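# Move foam block from desk onto low shelf

## Task

Pick up the small foam block sitting on the desk behind the carton stack and set it down on the top of the low shelf. The stacked cartons must be left where they are, the low shelf must stay upright, and the furniture must end up roughly where it stands now. The robot must not fall or finish with its trunk tilted.

## Robot and tools

ROBOT. A four-legged robot of about 40 kg with a single arm (six joints plus a jaw). The trunk is 0.85 m long and its middle stands 0.5 m up. With the arm stowed, the body reaches 0.55 m ahead of the base origin (jaw tips), 0.60 m behind it and 0.25 m to each side; swinging legs add about 0.1 m. It turns about the base origin.

FRAMES. Base frame: origin on the floor midway between the feet, x ahead, y to the left, z up, metres. The odometry frame is the base frame where the scene began; base_odometry gives x, y and heading (rad, left positive, -3.142 to 3.142) there, and it drifts with each move.

TOOL move. Every argument except cameras belongs to one action; its motions start together.
- base: an object with exactly one key, each a relative offset from where the last report put the base. forward_m (-3 to 3 m, negative = backward), left_m (-1.5 to 1.5 m, sideways, negative = right), turn_rad (-3 to 3 rad, positive = left). Walks below 0.03 m and turns below 0.035 rad are skipped but still read done.
- speeds: optional caps for this action only, keyed the same: forward_m 0.1 to 0.6 m/s, left_m 0.1 to 0.4 m/s, turn_rad 0.1 to 1 rad/s (defaults are the top values).
- joints: absolute targets by name. Trunk: height_m 0.41 to 0.59 (start 0.5), roll_rad -0.58 to 0.58 (positive drops the right side), pitch_rad -0.523 to 0.523 (positive dips the nose), yaw_rad -0.98 to 0.98 (positive left). Settings: obstacle_padding_m 0 to 0.5 (start 0.075, floor 0.02), avoid_obstacles 0 or 1 (0 lets walks push into things). Arm (rad): arm_sh0_rad -2.617 to 3.141 (positive swings left), arm_sh1_rad -3.141 to 0.523 (negative lifts; -3.14 stowed), arm_el0_rad 0 to 3.141 (2.98 stowed; below about 0.4 unreachable), arm_el1_rad -2.792 to 2.792, arm_wr0_rad -1.832 to 1.832 (positive tips hand down), arm_wr1_rad -2.879 to 2.879. Jaw: jaw_rad -1.57 (wide) to 0 (shut); jaw_torque_nm 1 to 11 (start 5.5, about 47 N at the tips; 11 gives about 93 N).
- target: one list of seven numbers [x, y, z, qw, qx, qy, qz], an absolute hand pose in the base frame as it is when the action starts, metres then unit quaternion. The hand travels almost straight and does not slow for obstacles. When target is present, joints may hold only the trunk values, the two settings, jaw_rad and jaw_torque_nm; anything else is refused. The pose stays commanded after the call ends, until another target or arm joint targets are sent.
- speed: hand speed for target only, 0.05 to 0.5 m/s, default 0.25.
- cameras: list from front_camera, hand_camera, rear_camera, all; [] gives none; omitted gives all for an empty move, none otherwise.
A move with no action just reports state and images. Unknown keys make a call invalid; out-of-range values get it refused. After a refusal, or a stop that interrupts or blocks a call, the remaining move, wait and finished_scene calls of that reply are skipped. A jaw closing on something ends as contact_stop, which counts as such a stop.

OTHER TOOLS. wait: seconds 0 to 10, plus cameras; returns the state. zoom_image: camera name and region [x0, y0, x1, y1] in pixels from the top-left, at most 504 by 504, from that camera's latest image (front and rear are 504x504, hand 644x476). read_manual: section "licences" only; no motion. finished_scene: scene = the current scene number; ends it for good, and the block must stay in place without the robot.

RESULT LINES. move: done, or the worst motion status. base_status, joint_status, hand_status: done, off_target (stopped away and maybe still pushing), contact_stop (no progress about 3 s; also when short of a seen obstacle or at an arm limit), time_out (bracket shows distance covered). robot_state: standing, stepping, fault, limp, fallen. hand_x_m..hand_yaw_rad: hand point pose in the base frame (zero attitude = pointing ahead, level, moving jaw up; positive pitch tips down). The hand point sits between the jaws, 4 cm inside the tips. jaw_holding yes means the jaw stopped well short of shut. hand_force_n: estimated outside force (up to about 15 idle, 25 moving, 30 to 40 with arm stowed or straight); hand_force_up_n is its upward part, negative with a load. base_stopped_by: obstacle, contact, unknown, nothing. nearest_obstacle_m and bearing (9 and 0 = none). arm_stopped_by: own_body, joint_end, out_of_reach, force, fault, unknown, nothing. hand_to_target_m: -1 without a target. feet_on_floor, on_its_own (balance steps and self-leveling are not listed there; compare odometry and joints).

HINTS. Walks stop about obstacle_padding_m short of seen things and never detour; desk tops and overhangs are invisible and the unstowed arm is unguarded. The arm pushes at most about 60 N (40 N sideways) and yields on contact. Grip items from above, at least two thirds of their width inside the jaws; take items under 2 cm near the tips. If a held thing won't lift, open the jaw or lower the hand 1 to 2 cm. Walking while the trunk is tilted or turned is slower.

AVOID. Falling (it cannot rise), hitting or shoving the cartons, shelf or desk, dropping or throwing the block, slamming the hand, and finishing with roll_rad or pitch_rad away from 0.

Each tool is called after "Request:" by a JSON object that holds its "method" and its "body", one argument or row to a line.

## Session

Request:
{"method": "move", "body": {

}}

Scene clock: 0.00 s.
base_odometry: x=-0.001 y=+0.000 heading=+0.000
base_status: not commanded
joint_positions: height_m=+0.499 roll_rad=-0.003 pitch_rad=-0.002 yaw_rad=+0.002 obstacle_padding_m=+0.075 avoid_obstacles=+1.000 arm_sh0_rad=+0.000 arm_sh1_rad=-3.140 arm_el0_rad=+2.981 arm_el1_rad=+0.000 arm_wr0_rad=+0.000 arm_wr1_rad=+0.000 jaw_rad=-0.001 jaw_torque_nm=+5.500
joint_status: not commanded
robot_state: standing
hand_x_m: 0.498
hand_y_m: 0.002
hand_z_m: 0.858
hand_roll_rad: -0.005
hand_pitch_rad: -0.161
hand_yaw_rad: 0.001
jaw_holding: no
hand_force_n: 5
hand_force_up_n: 2
base_stopped_by: nothing
nearest_obstacle_m: 9.00
nearest_obstacle_bearing_rad: 0.00
arm_stopped_by: nothing
hand_to_target_m: -1.000
feet_on_floor: stepping
hand: x=+0.4975 y=+0.0019 z=+0.8576 quat_wxyz=(+0.997, -0.003, -0.080, +0.000) (m; base frame)
hand_status: not commanded
pictures: front_camera, hand_camera, rear_camera

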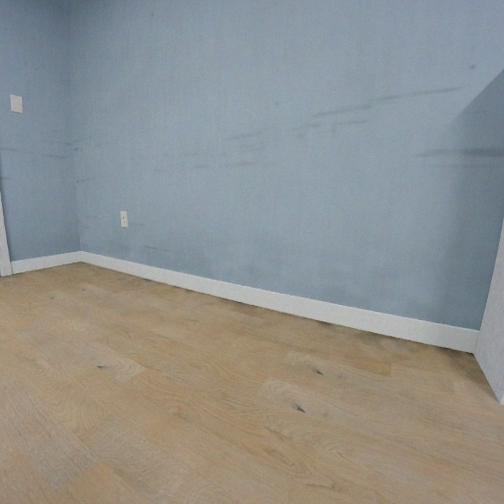

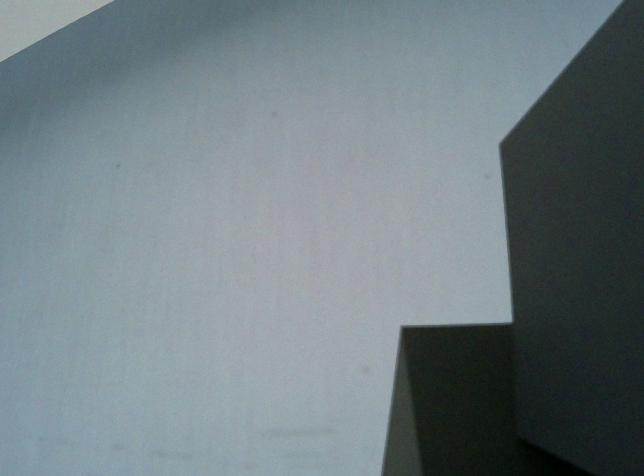

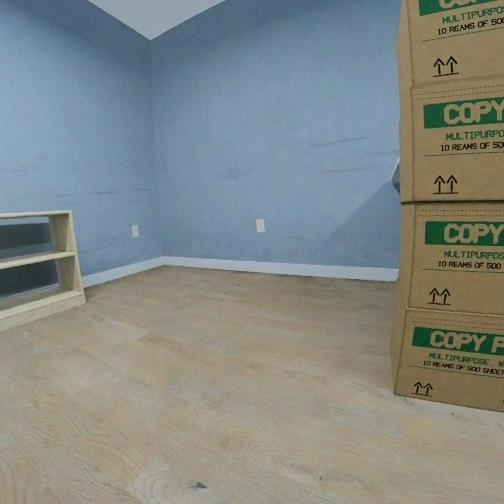

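Request:
{"method": "move", "body": {
  "base": {"turn_rad": 1.4},
  "cameras": ["all"]
}}

Request:
{"method": "move", "body": {
  "base": {"turn_rad": 1.2},
  "cameras": ["all"]
}}

Scene clock: 9.33 s.
move: done
base_odometry: x=-0.001 y=+0.002 heading=+1.403
base_status: done
joint_positions: height_m=+0.499 roll_rad=-0.011 pitch_rad=-0.001 yaw_rad=-0.004 obstacle_padding_m=+0.075 avoid_obstacles=+1.000 arm_sh0_rad=+0.002 arm_sh1_rad=-3.138 arm_el0_rad=+2.981 arm_el1_rad=+0.000 arm_wr0_rad=+0.001 arm_wr1_rad=+0.000 jaw_rad=-0.001 jaw_torque_nm=+5.500
joint_status: not commanded
robot_state: standing
hand_x_m: 0.499
hand_y_m: 0.000
hand_z_m: 0.856
hand_roll_rad: -0.013
hand_pitch_rad: -0.156
hand_yaw_rad: -0.002
jaw_holding: no
hand_force_n: 7
hand_force_up_n: 2
base_stopped_by: nothing
nearest_obstacle_m: 0.64
nearest_obstacle_bearing_rad: 0.91
arm_stopped_by: nothing
hand_to_target_m: -1.000
feet_on_floor: fl fr hl hr
hand: x=+0.4989 y=+0.0002 z=+0.8555 quat_wxyz=(+0.997, -0.006, -0.078, -0.001) (m; base frame)
hand_status: not commanded
pictures: front_camera, hand_camera, rear_camera

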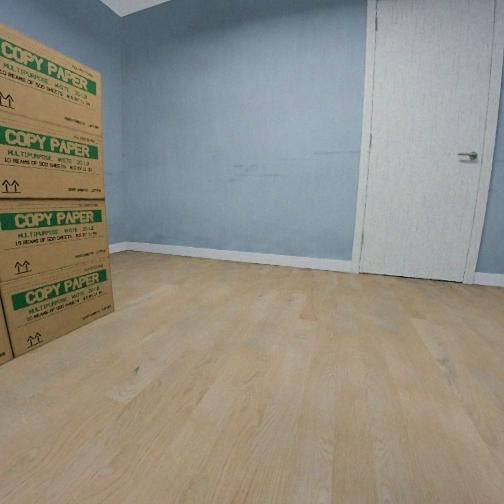

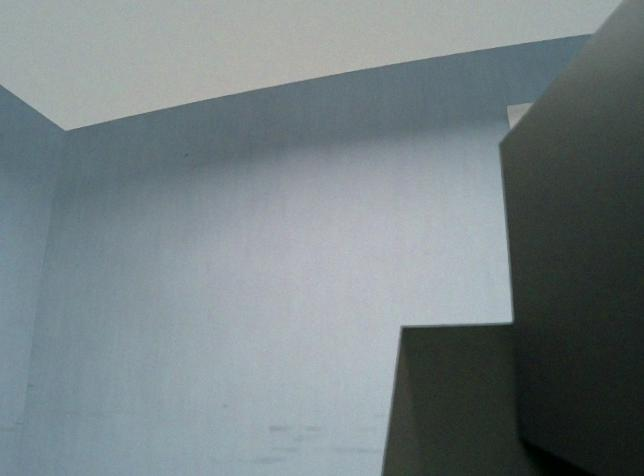

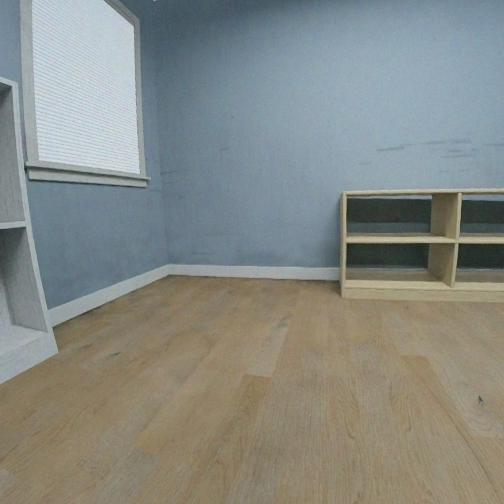

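Scene clock: 12.73 s.
move: done
base_odometry: x=+0.000 y=+0.006 heading=+2.606
base_status: done
joint_positions: height_m=+0.498 roll_rad=-0.006 pitch_rad=+0.005 yaw_rad=-0.005 obstacle_padding_m=+0.075 avoid_obstacles=+1.000 arm_sh0_rad=+0.001 arm_sh1_rad=-3.139 arm_el0_rad=+2.981 arm_el1_rad=+0.000 arm_wr0_rad=+0.001 arm_wr1_rad=+0.000 jaw_rad=-0.001 jaw_torque_nm=+5.500
joint_status: not commanded
robot_state: standing
hand_x_m: 0.499
hand_y_m: 0.001
hand_z_m: 0.852
hand_roll_rad: -0.008
hand_pitch_rad: -0.151
hand_yaw_rad: -0.005
jaw_holding: no
hand_force_n: 7
hand_force_up_n: 2
base_stopped_by: nothing
nearest_obstacle_m: 0.50
nearest_obstacle_bearing_rad: 0.13
arm_stopped_by: nothing
hand_to_target_m: -1.000
feet_on_floor: fl fr hl hr
hand: x=+0.4994 y=+0.0013 z=+0.8523 quat_wxyz=(+0.997, -0.004, -0.075, -0.003) (m; base frame)
hand_status: not commanded
pictures: front_camera, hand_camera, rear_camera

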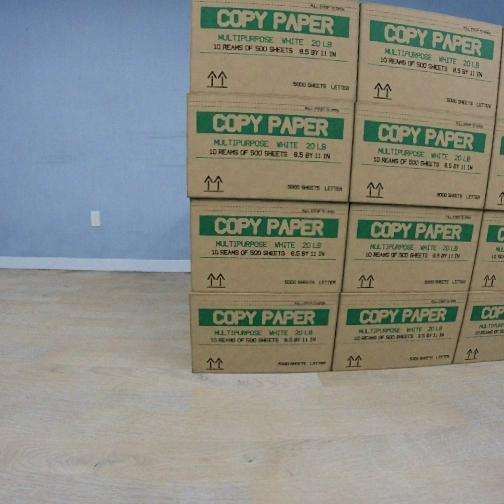

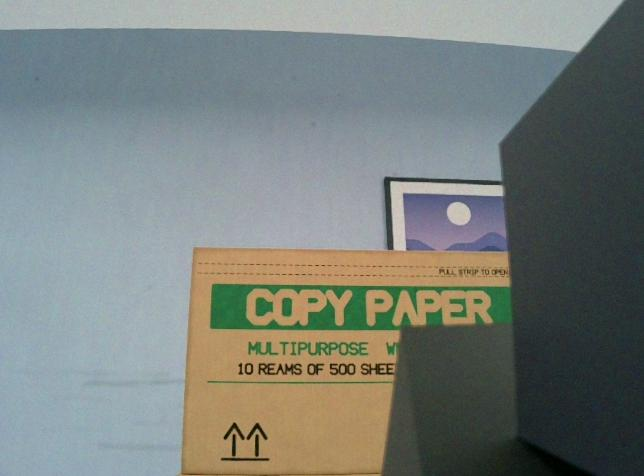

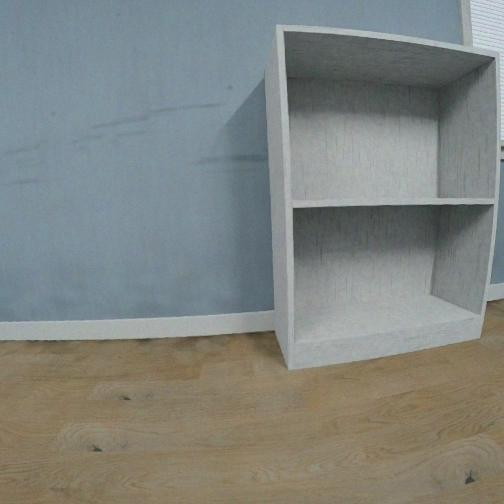

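Request:
{"method": "move", "body": {
  "base": {"left_m": 0.9},
  "cameras": ["all"]
}}

Request:
{"method": "move", "body": {
  "base": {"forward_m": 1.0},
  "cameras": ["all"]
}}

Request:
{"method": "move", "body": {
  "base": {"turn_rad": -0.7},
  "cameras": ["all"]
}}

Scene clock: 21.83 s.
move: done
base_odometry: x=-0.460 y=-0.767 heading=+2.607
base_status: done
joint_positions: height_m=+0.498 roll_rad=-0.005 pitch_rad=+0.006 yaw_rad=+0.001 obstacle_padding_m=+0.075 avoid_obstacles=+1.000 arm_sh0_rad=-0.001 arm_sh1_rad=-3.139 arm_el0_rad=+2.981 arm_el1_rad=+0.000 arm_wr0_rad=+0.001 arm_wr1_rad=+0.000 jaw_rad=-0.001 jaw_torque_nm=+5.500
joint_status: not commanded
robot_state: standing
hand_x_m: 0.500
hand_y_m: 0.000
hand_z_m: 0.851
hand_roll_rad: -0.007
hand_pitch_rad: -0.149
hand_yaw_rad: -0.001
jaw_holding: no
hand_force_n: 3
hand_force_up_n: 1
base_stopped_by: nothing
nearest_obstacle_m: 0.57
nearest_obstacle_bearing_rad: -3.08
arm_stopped_by: nothing
hand_to_target_m: -1.000
feet_on_floor: fl fr hl hr
hand: x=+0.5001 y=+0.0001 z=+0.8513 quat_wxyz=(+0.997, -0.004, -0.074, -0.001) (m; base frame)
hand_status: not commanded
pictures: front_camera, hand_camera, rear_camera

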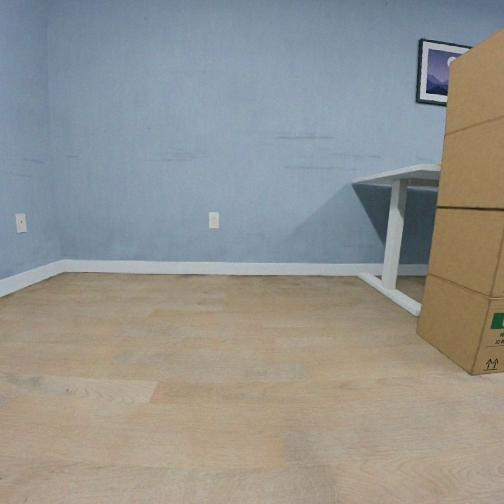

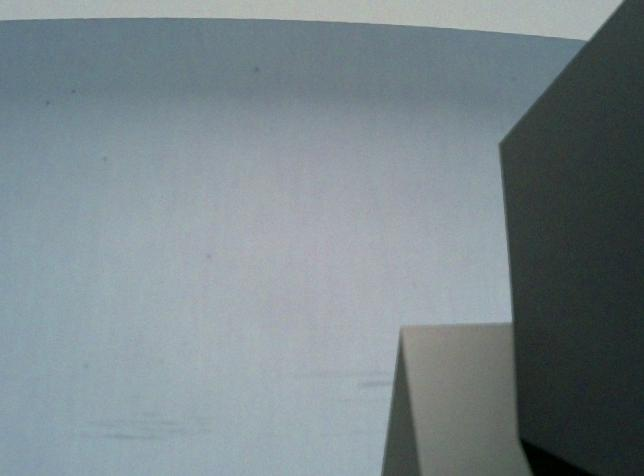

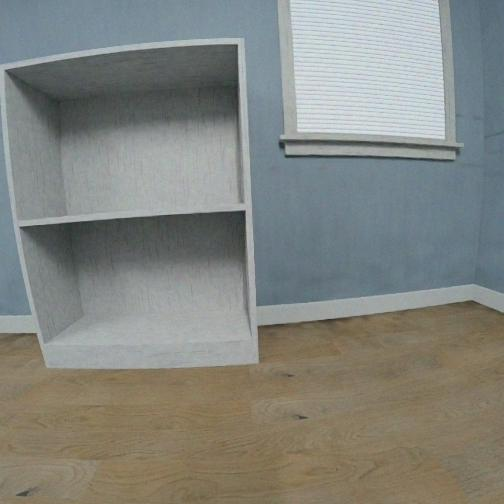

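Scene clock: 25.63 s.
move: done
base_odometry: x=-1.322 y=-0.259 heading=+2.607
base_status: done
joint_positions: height_m=+0.498 roll_rad=-0.009 pitch_rad=-0.006 yaw_rad=+0.005 obstacle_padding_m=+0.075 avoid_obstacles=+1.000 arm_sh0_rad=+0.000 arm_sh1_rad=-3.137 arm_el0_rad=+2.978 arm_el1_rad=+0.000 arm_wr0_rad=+0.001 arm_wr1_rad=+0.000 jaw_rad=-0.001 jaw_torque_nm=+5.500
joint_status: not commanded
robot_state: standing
hand_x_m: 0.498
hand_y_m: 0.004
hand_z_m: 0.859
hand_roll_rad: -0.011
hand_pitch_rad: -0.162
hand_yaw_rad: 0.005
jaw_holding: no
hand_force_n: 5
hand_force_up_n: 2
base_stopped_by: nothing
nearest_obstacle_m: 0.37
nearest_obstacle_bearing_rad: -1.20
arm_stopped_by: nothing
hand_to_target_m: -1.000
feet_on_floor: fl fr hl hr
hand: x=+0.4985 y=+0.0044 z=+0.8589 quat_wxyz=(+0.997, -0.005, -0.081, +0.002) (m; base frame)
hand_status: not commanded
pictures: front_camera, hand_camera, rear_camera

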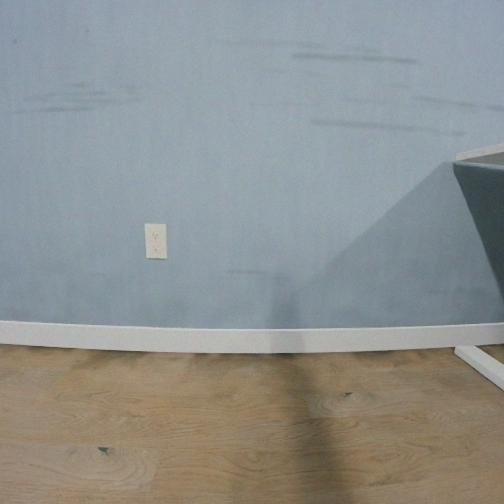

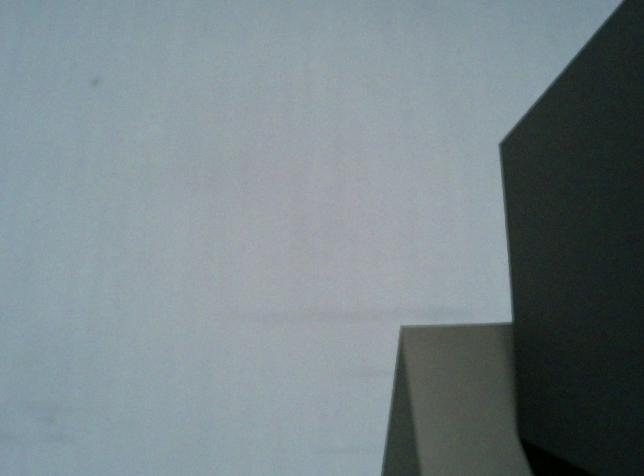

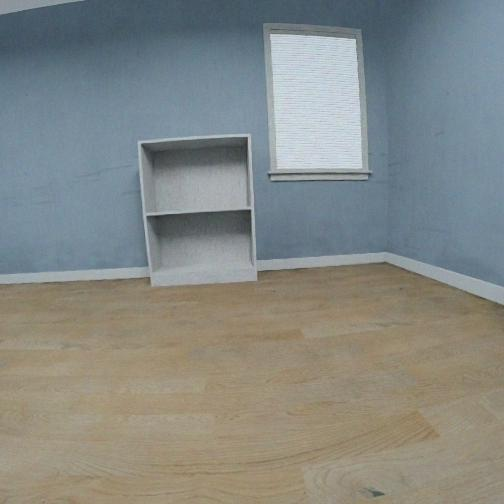

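Scene clock: 28.40 s.
move: done
base_odometry: x=-1.321 y=-0.259 heading=+1.897
base_status: done
joint_positions: height_m=+0.499 roll_rad=-0.009 pitch_rad=+0.006 yaw_rad=+0.019 obstacle_padding_m=+0.075 avoid_obstacles=+1.000 arm_sh0_rad=-0.002 arm_sh1_rad=-3.138 arm_el0_rad=+2.979 arm_el1_rad=+0.000 arm_wr0_rad=+0.002 arm_wr1_rad=+0.000 jaw_rad=-0.001 jaw_torque_nm=+5.500
joint_status: not commanded
robot_state: standing
hand_x_m: 0.500
hand_y_m: 0.012
hand_z_m: 0.853
hand_roll_rad: -0.010
hand_pitch_rad: -0.151
hand_yaw_rad: 0.017
jaw_holding: no
hand_force_n: 5
hand_force_up_n: 2
base_stopped_by: nothing
nearest_obstacle_m: 0.09
nearest_obstacle_bearing_rad: -0.52
arm_stopped_by: nothing
hand_to_target_m: -1.000
feet_on_floor: fl fr hl hr
hand: x=+0.4999 y=+0.0122 z=+0.8529 quat_wxyz=(+0.997, -0.005, -0.075, +0.008) (m; base frame)
hand_status: not commanded
pictures: front_camera, hand_camera, rear_camera

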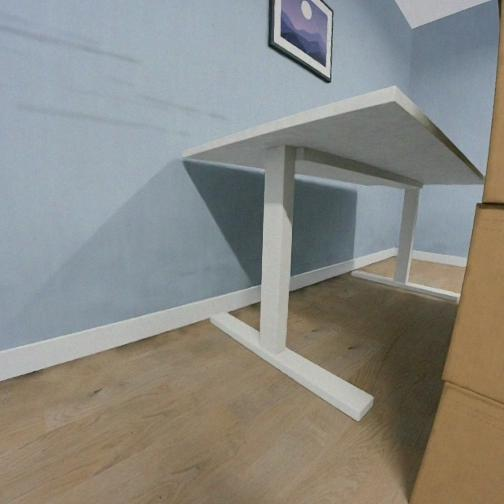

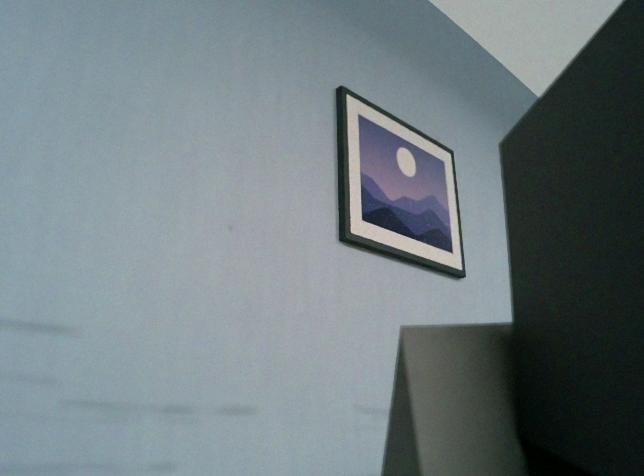

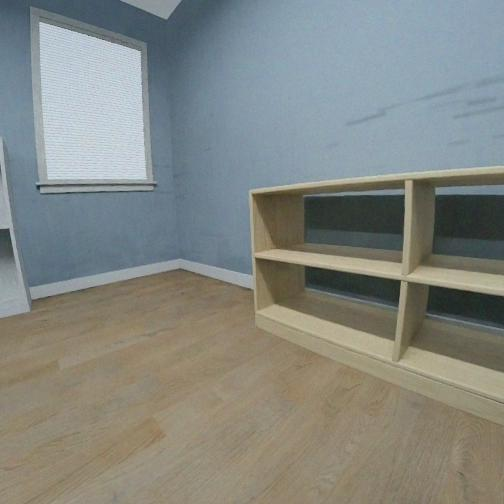

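Request:
{"method": "move", "body": {
  "joints": {"arm_sh1_rad": -2.1, "arm_el0_rad": 2.1, "arm_wr0_rad": 0.35, "arm_sh0_rad": -0.2},
  "cameras": ["all"]
}}

Scene clock: 35.33 s.
move: done
base_odometry: x=-1.320 y=-0.260 heading=+1.897
base_status: not commanded
joint_positions: height_m=+0.499 roll_rad=-0.009 pitch_rad=+0.002 yaw_rad=+0.018 obstacle_padding_m=+0.075 avoid_obstacles=+1.000 arm_sh0_rad=-0.190 arm_sh1_rad=-2.108 arm_el0_rad=+2.109 arm_el1_rad=+0.000 arm_wr0_rad=+0.345 arm_wr1_rad=+0.000 jaw_rad=-0.001 jaw_torque_nm=+5.500
joint_status: all done
robot_state: standing
hand_x_m: 0.646
hand_y_m: -0.063
hand_z_m: 0.985
hand_roll_rad: -0.011
hand_pitch_rad: 0.348
hand_yaw_rad: -0.177
jaw_holding: no
hand_force_n: 1
hand_force_up_n: 0
base_stopped_by: nothing
nearest_obstacle_m: 0.09
nearest_obstacle_bearing_rad: -0.52
arm_stopped_by: nothing
hand_to_target_m: -1.000
feet_on_floor: fl fr hl hr
hand: x=+0.6461 y=-0.0627 z=+0.9847 quat_wxyz=(+0.981, +0.010, +0.173, -0.086) (m; base frame)
hand_status: not commanded
pictures: front_camera, hand_camera, rear_camera

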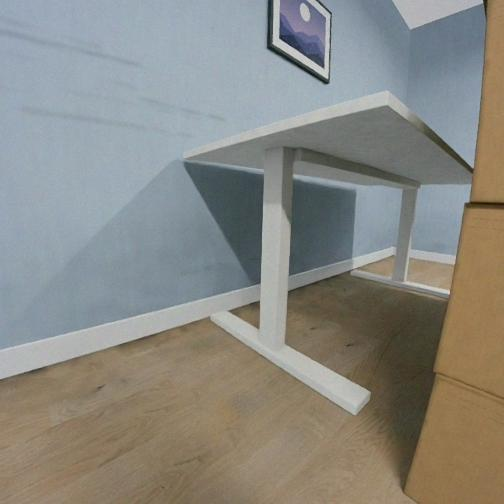

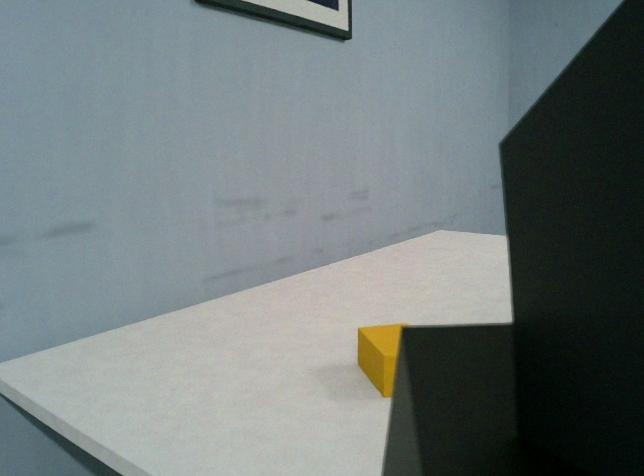

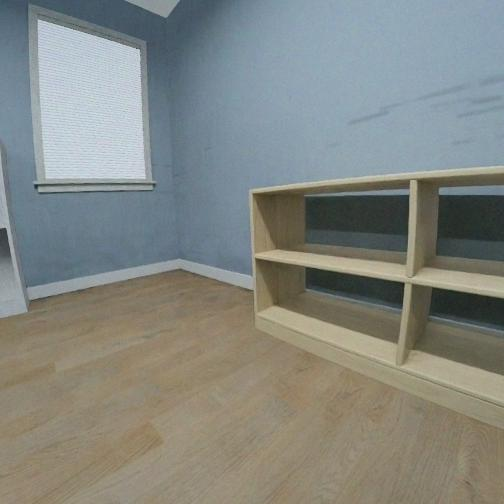

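Request:
{"method": "move", "body": {
  "base": {"left_m": 0.45},
  "joints": {"arm_sh0_rad": 0}
}}

Request:
{"method": "move", "body": {
  "base": {"turn_rad": -0.86},
  "cameras": ["all"]
}}

Scene clock: 57.57 s.
move: contact_stop
base_odometry: x=-1.677 y=-0.377 heading=+1.898
base_status: left_m contact_stop (by the robot's own estimate: +0.376 of +0.450)
joint_positions: height_m=+0.499 roll_rad=-0.007 pitch_rad=+0.000 yaw_rad=+0.002 obstacle_padding_m=+0.075 avoid_obstacles=+1.000 arm_sh0_rad=+0.002 arm_sh1_rad=-2.099 arm_el0_rad=+2.099 arm_el1_rad=+0.000 arm_wr0_rad=+0.349 arm_wr1_rad=+0.000 jaw_rad=-0.001 jaw_torque_nm=+5.500
joint_status: all done
robot_state: standing
hand_x_m: 0.653
hand_y_m: 0.004
hand_z_m: 0.988
hand_roll_rad: -0.010
hand_pitch_rad: 0.349
hand_yaw_rad: 0.000
jaw_holding: no
hand_force_n: 2
hand_force_up_n: 1
base_stopped_by: obstacle
nearest_obstacle_m: 0.09
nearest_obstacle_bearing_rad: 2.72
arm_stopped_by: nothing
hand_to_target_m: -1.000
feet_on_floor: fl fr hl hr
hand: x=+0.6530 y=+0.0039 z=+0.9877 quat_wxyz=(+0.985, -0.005, +0.174, +0.001) (m; base frame)
hand_status: not commanded

not run: a stop came earlier in this reply.

Request:
{"method": "move", "body": {
  "base": {"turn_rad": -0.86},
  "cameras": ["all"]
}}

Scene clock: 62.27 s.
move: done
base_odometry: x=-1.679 y=-0.376 heading=+1.031
base_status: done
joint_positions: height_m=+0.499 roll_rad=-0.007 pitch_rad=+0.000 yaw_rad=+0.017 obstacle_padding_m=+0.075 avoid_obstacles=+1.000 arm_sh0_rad=-0.002 arm_sh1_rad=-2.099 arm_el0_rad=+2.099 arm_el1_rad=+0.000 arm_wr0_rad=+0.350 arm_wr1_rad=+0.000 jaw_rad=-0.001 jaw_torque_nm=+5.500
joint_status: not commanded
robot_state: standing
hand_x_m: 0.652
hand_y_m: 0.009
hand_z_m: 0.987
hand_roll_rad: -0.010
hand_pitch_rad: 0.351
hand_yaw_rad: 0.009
jaw_holding: no
hand_force_n: 3
hand_force_up_n: 0
base_stopped_by: nothing
nearest_obstacle_m: 0.09
nearest_obstacle_bearing_rad: -2.86
arm_stopped_by: nothing
hand_to_target_m: -1.000
feet_on_floor: fl fr hl hr
hand: x=+0.6522 y=+0.0094 z=+0.9871 quat_wxyz=(+0.985, -0.006, +0.174, +0.005) (m; base frame)
hand_status: not commanded
pictures: front_camera, hand_camera, rear_camera

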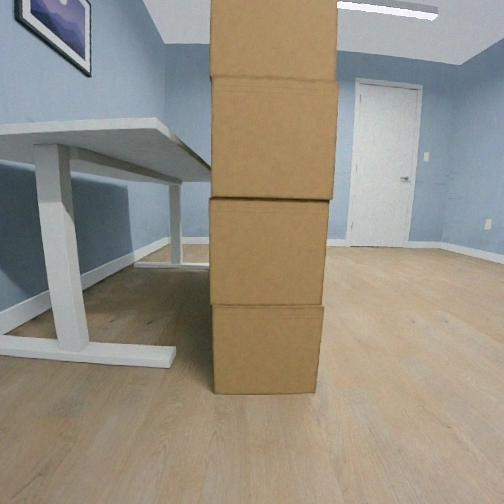

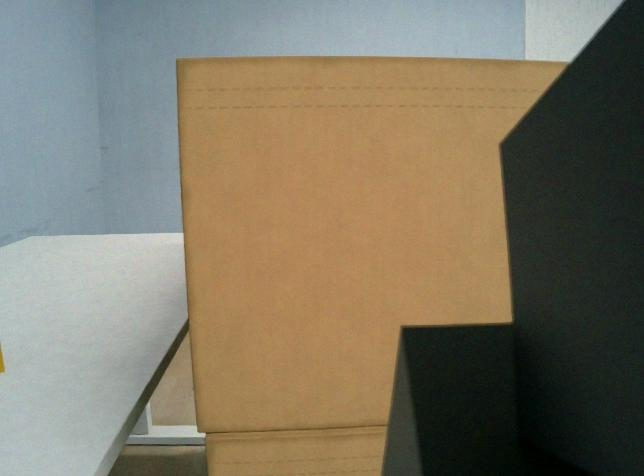

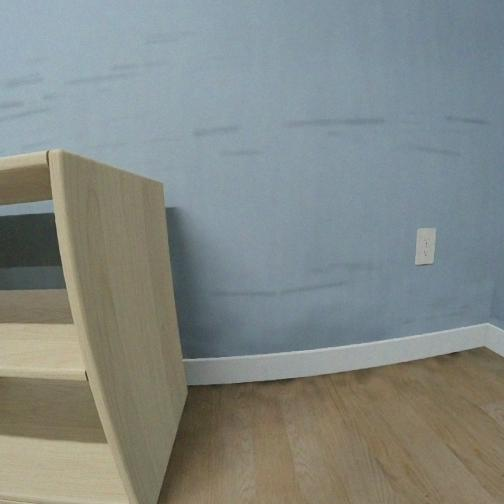

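Request:
{"method": "move", "body": {
  "base": {"left_m": 0.5},
  "cameras": ["all"]
}}

Scene clock: 67.17 s.
move: done
base_odometry: x=-2.110 y=-0.117 heading=+1.033
base_status: done
joint_positions: height_m=+0.499 roll_rad=-0.012 pitch_rad=+0.001 yaw_rad=+0.000 obstacle_padding_m=+0.075 avoid_obstacles=+1.000 arm_sh0_rad=+0.001 arm_sh1_rad=-2.101 arm_el0_rad=+2.099 arm_el1_rad=-0.001 arm_wr0_rad=+0.350 arm_wr1_rad=+0.000 jaw_rad=-0.001 jaw_torque_nm=+5.500
joint_status: not commanded
robot_state: standing
hand_x_m: 0.652
hand_y_m: 0.002
hand_z_m: 0.987
hand_roll_rad: -0.016
hand_pitch_rad: 0.349
hand_yaw_rad: -0.006
jaw_holding: no
hand_force_n: 2
hand_force_up_n: 1
base_stopped_by: nothing
nearest_obstacle_m: 0.10
nearest_obstacle_bearing_rad: 2.51
arm_stopped_by: nothing
hand_to_target_m: -1.000
feet_on_floor: fl fr hl hr
hand: x=+0.6523 y=+0.0022 z=+0.9873 quat_wxyz=(+0.985, -0.007, +0.174, -0.002) (m; base frame)
hand_status: not commanded
pictures: front_camera, hand_camera, rear_camera

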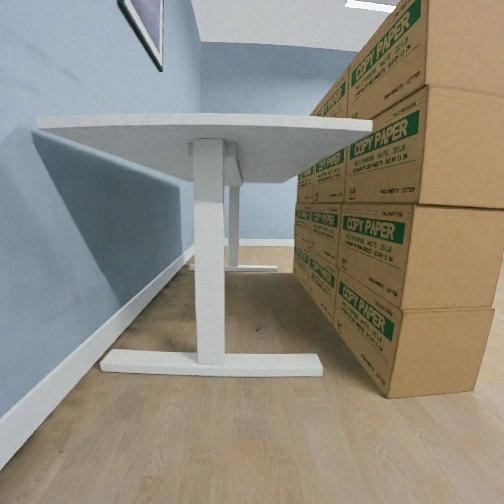

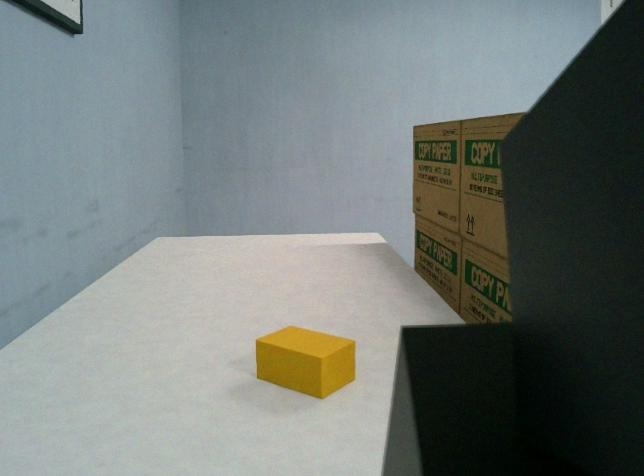

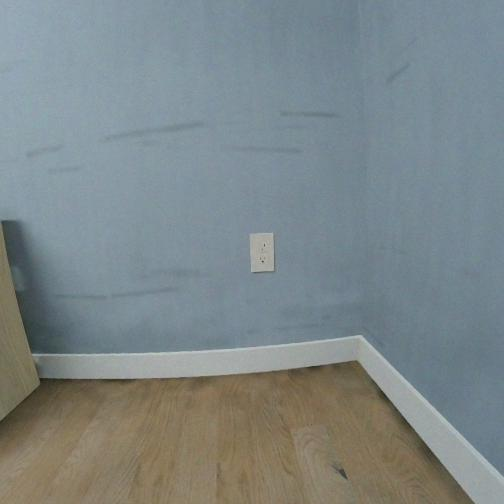

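Request:
{"method": "move", "body": {
  "base": {"forward_m": 0.42},
  "speeds": {"forward_m": 0.3}
}}

Request:
{"method": "move", "body": {
  "joints": {"arm_sh1_rad": -2.1, "arm_el0_rad": 2.1, "arm_wr0_rad": 1.1, "jaw_rad": -1.2},
  "cameras": ["all"]
}}

Scene clock: 74.03 s.
move: done
base_odometry: x=-1.896 y=+0.243 heading=+1.031
base_status: done
joint_positions: height_m=+0.499 roll_rad=-0.004 pitch_rad=-0.004 yaw_rad=+0.004 obstacle_padding_m=+0.075 avoid_obstacles=+1.000 arm_sh0_rad=+0.001 arm_sh1_rad=-2.097 arm_el0_rad=+2.097 arm_el1_rad=-0.001 arm_wr0_rad=+0.350 arm_wr1_rad=+0.000 jaw_rad=-0.001 jaw_torque_nm=+5.500
joint_status: not commanded
robot_state: standing
hand_x_m: 0.650
hand_y_m: 0.004
hand_z_m: 0.991
hand_roll_rad: -0.007
hand_pitch_rad: 0.346
hand_yaw_rad: 0.001
jaw_holding: no
hand_force_n: 3
hand_force_up_n: 1
base_stopped_by: nothing
nearest_obstacle_m: 0.08
nearest_obstacle_bearing_rad: 0.17
arm_stopped_by: nothing
hand_to_target_m: -1.000
feet_on_floor: fl fr hl hr
hand: x=+0.6502 y=+0.0043 z=+0.9905 quat_wxyz=(+0.985, -0.004, +0.172, +0.001) (m; base frame)
hand_status: not commanded

Scene clock: 75.80 s.
move: done
base_odometry: x=-1.896 y=+0.243 heading=+1.031
base_status: not commanded
joint_positions: height_m=+0.499 roll_rad=-0.005 pitch_rad=-0.004 yaw_rad=+0.004 obstacle_padding_m=+0.075 avoid_obstacles=+1.000 arm_sh0_rad=+0.001 arm_sh1_rad=-2.098 arm_el0_rad=+2.097 arm_el1_rad=-0.001 arm_wr0_rad=+1.095 arm_wr1_rad=+0.000 jaw_rad=-1.200 jaw_torque_nm=+5.500
joint_status: all done
robot_state: standing
hand_x_m: 0.560
hand_y_m: 0.003
hand_z_m: 0.883
hand_roll_rad: -0.016
hand_pitch_rad: 1.092
hand_yaw_rad: -0.010
jaw_holding: no
hand_force_n: 3
hand_force_up_n: 0
base_stopped_by: nothing
nearest_obstacle_m: 0.08
nearest_obstacle_bearing_rad: 0.17
arm_stopped_by: nothing
hand_to_target_m: -1.000
feet_on_floor: fl fr hl hr
hand: x=+0.5600 y=+0.0031 z=+0.8831 quat_wxyz=(+0.855, -0.004, +0.519, +0.000) (m; base frame)
hand_status: not commanded
pictures: front_camera, hand_camera, rear_camera

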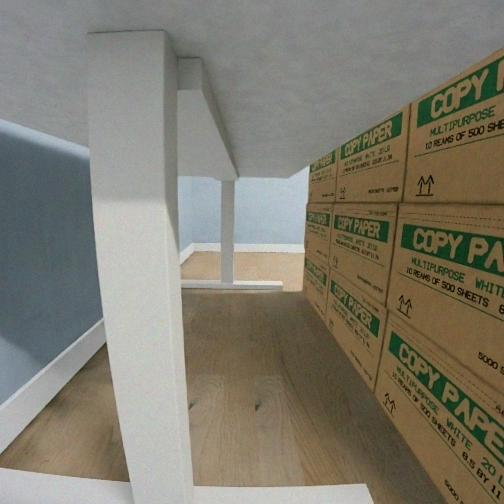

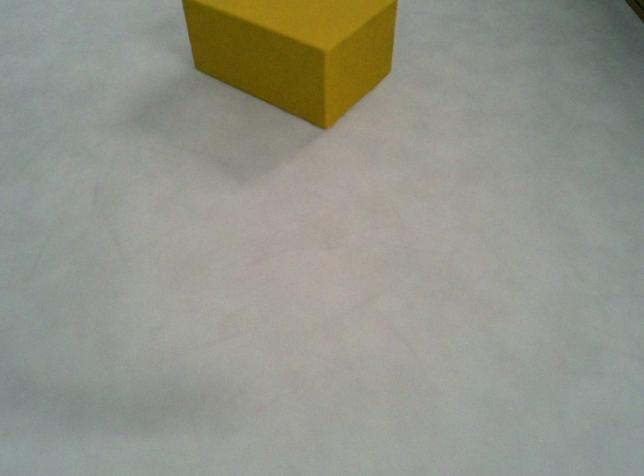

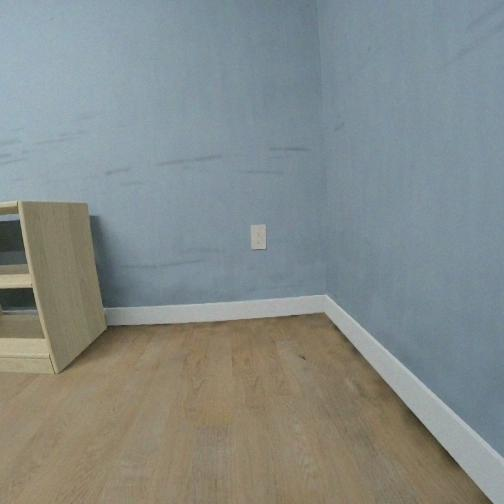

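Request:
{"method": "move", "body": {
  "target": [0.86, 0.05, 0.87, 0.670, 0.2258, 0.670, -0.2258],
  "cameras": ["hand_camera"]
}}

Scene clock: 94.33 s.
move: contact_stop
base_odometry: x=-1.897 y=+0.240 heading=+1.031
base_status: not commanded
joint_positions: height_m=+0.499 roll_rad=-0.007 pitch_rad=-0.005 yaw_rad=+0.002 obstacle_padding_m=+0.075 avoid_obstacles=+1.000 arm_sh0_rad=+0.076 arm_sh1_rad=-0.544 arm_el0_rad=+0.253 arm_el1_rad=+0.004 arm_wr0_rad=+1.764 arm_wr1_rad=+0.719 jaw_rad=-1.201 jaw_torque_nm=+5.500
joint_status: not commanded
robot_state: standing
hand_x_m: 0.855
hand_y_m: 0.049
hand_z_m: 0.860
hand_roll_rad: 0.677
hand_pitch_rad: 1.470
hand_yaw_rad: 0.036
jaw_holding: no
hand_force_n: 2
hand_force_up_n: -1
base_stopped_by: nothing
nearest_obstacle_m: 0.08
nearest_obstacle_bearing_rad: 0.17
arm_stopped_by: own_body
hand_to_target_m: 0.013
feet_on_floor: fl fr hl hr
hand: x=+0.8550 y=+0.0487 z=+0.8595 quat_wxyz=(+0.704, +0.235, +0.637, -0.210) (m; base frame)
hand_status: contact_stop (0.013 m and 5.8 deg from the pose sent, 0.304 m and 46.2 deg at the start)
pictures: hand_camera

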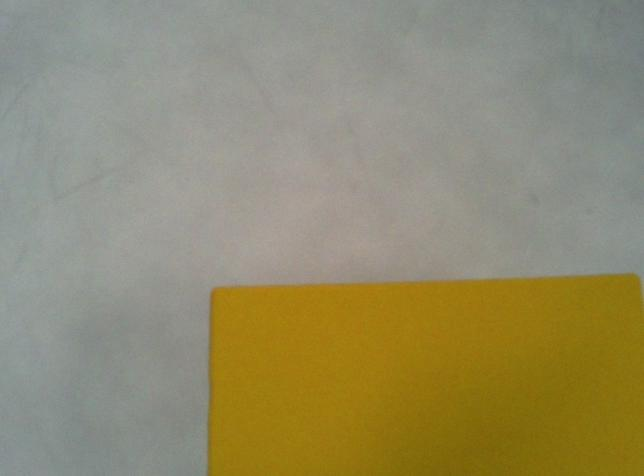

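Request:
{"method": "move", "body": {
  "target": [0.841, 0.066, 0.82, 0.670, 0.2258, 0.670, -0.2258],
  "joints": {"jaw_rad": -1.35},
  "speed": 0.1,
  "cameras": ["hand_camera"]
}}

Scene clock: 111.13 s.
move: done
base_odometry: x=-1.897 y=+0.240 heading=+1.031
base_status: not commanded
joint_positions: height_m=+0.499 roll_rad=-0.007 pitch_rad=-0.005 yaw_rad=+0.001 obstacle_padding_m=+0.075 avoid_obstacles=+1.000 arm_sh0_rad=+0.103 arm_sh1_rad=-0.601 arm_el0_rad=+0.453 arm_el1_rad=+0.005 arm_wr0_rad=+1.718 arm_wr1_rad=+0.750 jaw_rad=-1.351 jaw_torque_nm=+5.500
joint_status: all done
robot_state: standing
hand_x_m: 0.847
hand_y_m: 0.064
hand_z_m: 0.821
hand_roll_rad: 0.068
hand_pitch_rad: 1.565
hand_yaw_rad: -0.577
jaw_holding: no
hand_force_n: 1
hand_force_up_n: -1
base_stopped_by: nothing
nearest_obstacle_m: 0.08
nearest_obstacle_bearing_rad: 0.17
arm_stopped_by: nothing
hand_to_target_m: 0.006
feet_on_floor: fl fr hl hr
hand: x=+0.8466 y=+0.0641 z=+0.8215 quat_wxyz=(+0.673, +0.224, +0.669, -0.225) (m; base frame)
hand_status: done (0.006 m and 0.4 deg from the pose sent, 0.045 m and 5.8 deg at the start)
pictures: hand_camera

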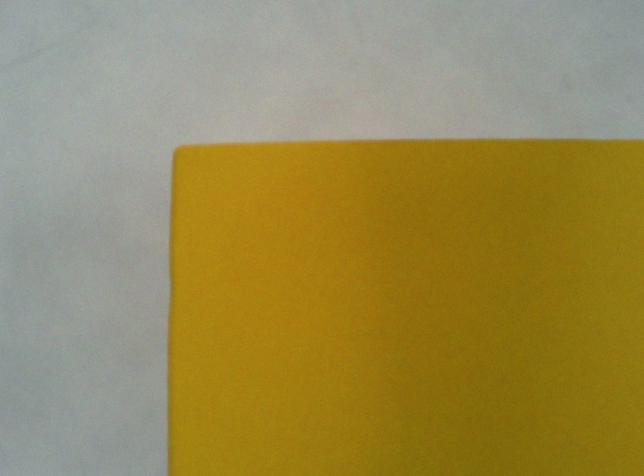

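Request:
{"method": "move", "body": {
  "target": [0.837, 0.069, 0.775, 0.670, 0.2258, 0.670, -0.2258],
  "speed": 0.06,
  "cameras": ["hand_camera"]
}}

Scene clock: 117.03 s.
move: done
base_odometry: x=-1.897 y=+0.240 heading=+1.031
base_status: not commanded
joint_positions: height_m=+0.499 roll_rad=-0.007 pitch_rad=-0.005 yaw_rad=+0.002 obstacle_padding_m=+0.075 avoid_obstacles=+1.000 arm_sh0_rad=+0.109 arm_sh1_rad=-0.702 arm_el0_rad=+0.734 arm_el1_rad=+0.005 arm_wr0_rad=+1.535 arm_wr1_rad=+0.754 jaw_rad=-1.351 jaw_torque_nm=+5.500
joint_status: not commanded
robot_state: standing
hand_x_m: 0.845
hand_y_m: 0.068
hand_z_m: 0.777
hand_roll_rad: 0.305
hand_pitch_rad: 1.562
hand_yaw_rad: -0.338
jaw_holding: no
hand_force_n: 2
hand_force_up_n: -1
base_stopped_by: nothing
nearest_obstacle_m: 0.08
nearest_obstacle_bearing_rad: 0.17
arm_stopped_by: nothing
hand_to_target_m: 0.008
feet_on_floor: fl fr hl hr
hand: x=+0.8446 y=+0.0681 z=+0.7769 quat_wxyz=(+0.674, +0.224, +0.668, -0.224) (m; base frame)
hand_status: done (0.008 m and 0.6 deg from the pose sent, 0.048 m and 0.4 deg at the start)
pictures: hand_camera

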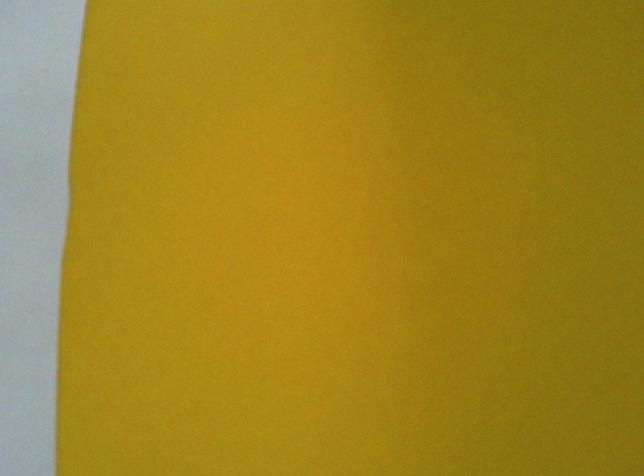

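Request:
{"method": "move", "body": {
  "target": [0.835, 0.07, 0.759, 0.670, 0.2258, 0.670, -0.2258],
  "speed": 0.05,
  "cameras": ["hand_camera"]
}}

Request:
{"method": "move", "body": {
  "joints": {"jaw_rad": 0},
  "cameras": ["hand_camera"]
}}

Scene clock: 121.33 s.
move: done
base_odometry: x=-1.897 y=+0.240 heading=+1.031
base_status: not commanded
joint_positions: height_m=+0.499 roll_rad=-0.007 pitch_rad=-0.006 yaw_rad=+0.002 obstacle_padding_m=+0.075 avoid_obstacles=+1.000 arm_sh0_rad=+0.112 arm_sh1_rad=-0.734 arm_el0_rad=+0.813 arm_el1_rad=+0.006 arm_wr0_rad=+1.489 arm_wr1_rad=+0.756 jaw_rad=-1.351 jaw_torque_nm=+5.500
joint_status: not commanded
robot_state: standing
hand_x_m: 0.841
hand_y_m: 0.069
hand_z_m: 0.767
hand_roll_rad: 0.397
hand_pitch_rad: 1.563
hand_yaw_rad: -0.247
jaw_holding: no
hand_force_n: 3
hand_force_up_n: 2
base_stopped_by: nothing
nearest_obstacle_m: 0.08
nearest_obstacle_bearing_rad: 0.17
arm_stopped_by: nothing
hand_to_target_m: 0.010
feet_on_floor: fl fr hl hr
hand: x=+0.8408 y=+0.0686 z=+0.7669 quat_wxyz=(+0.674, +0.224, +0.668, -0.223) (m; base frame)
hand_status: done (0.010 m and 0.6 deg from the pose sent, 0.020 m and 0.6 deg at the start)
pictures: hand_camera

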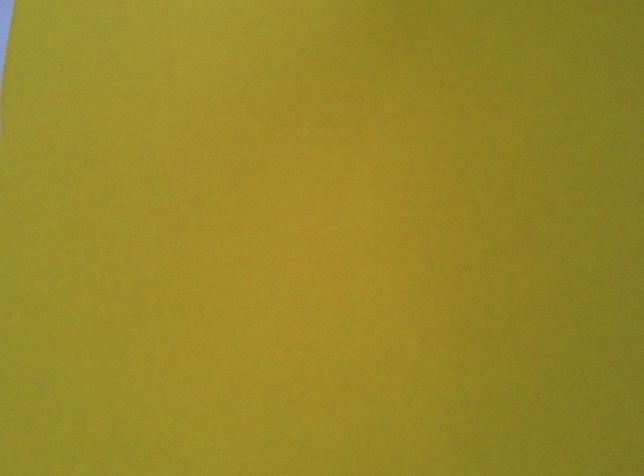

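Scene clock: 125.20 s.
move: contact_stop
base_odometry: x=-1.898 y=+0.240 heading=+1.031
base_status: not commanded
joint_positions: height_m=+0.499 roll_rad=-0.007 pitch_rad=-0.005 yaw_rad=+0.002 obstacle_padding_m=+0.075 avoid_obstacles=+1.000 arm_sh0_rad=+0.109 arm_sh1_rad=-0.740 arm_el0_rad=+0.817 arm_el1_rad=+0.001 arm_wr0_rad=+1.479 arm_wr1_rad=+0.757 jaw_rad=-0.798 jaw_torque_nm=+5.500
joint_status: jaw_rad contact_stop (moved +0.553 of +1.351)
robot_state: standing
hand_x_m: 0.842
hand_y_m: 0.067
hand_z_m: 0.769
hand_roll_rad: 0.371
hand_pitch_rad: 1.550
hand_yaw_rad: -0.276
jaw_holding: yes
hand_force_n: 6
hand_force_up_n: 4
base_stopped_by: nothing
nearest_obstacle_m: 0.08
nearest_obstacle_bearing_rad: 0.17
arm_stopped_by: nothing
hand_to_target_m: 0.012
feet_on_floor: fl fr hl hr
hand: x=+0.8417 y=+0.0666 z=+0.7689 quat_wxyz=(+0.678, +0.225, +0.663, -0.224) (m; base frame)
hand_status: not commanded
pictures: hand_camera

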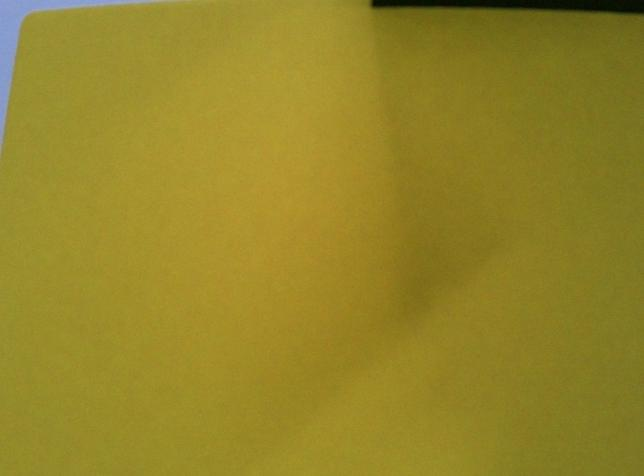

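Request:
{"method": "move", "body": {
  "target": [0.80, 0.06, 0.87, 0.678, 0.225, 0.663, -0.224],
  "speed": 0.1,
  "cameras": ["hand_camera"]
}}

Scene clock: 128.77 s.
move: done
base_odometry: x=-1.897 y=+0.240 heading=+1.031
base_status: not commanded
joint_positions: height_m=+0.499 roll_rad=-0.007 pitch_rad=-0.005 yaw_rad=+0.002 obstacle_padding_m=+0.075 avoid_obstacles=+1.000 arm_sh0_rad=+0.106 arm_sh1_rad=-0.884 arm_el0_rad=+0.789 arm_el1_rad=+0.001 arm_wr0_rad=+1.644 arm_wr1_rad=+0.757 jaw_rad=-0.798 jaw_torque_nm=+5.500
joint_status: not commanded
robot_state: standing
hand_x_m: 0.800
hand_y_m: 0.061
hand_z_m: 0.870
hand_roll_rad: 0.455
hand_pitch_rad: 1.545
hand_yaw_rad: -0.194
jaw_holding: yes
hand_force_n: 2
hand_force_up_n: -1
base_stopped_by: nothing
nearest_obstacle_m: 0.08
nearest_obstacle_bearing_rad: 0.17
arm_stopped_by: nothing
hand_to_target_m: 0.001
feet_on_floor: fl fr hl hr
hand: x=+0.8002 y=+0.0608 z=+0.8703 quat_wxyz=(+0.679, +0.227, +0.661, -0.224) (m; base frame)
hand_status: done (0.001 m and 0.3 deg from the pose sent, 0.110 m and 0.0 deg at the start)
pictures: hand_camera

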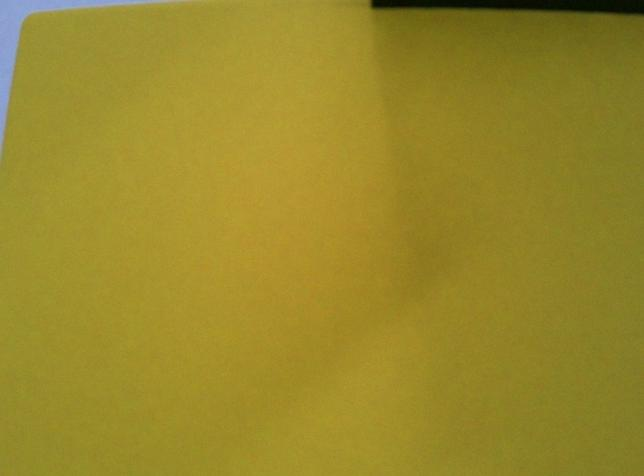

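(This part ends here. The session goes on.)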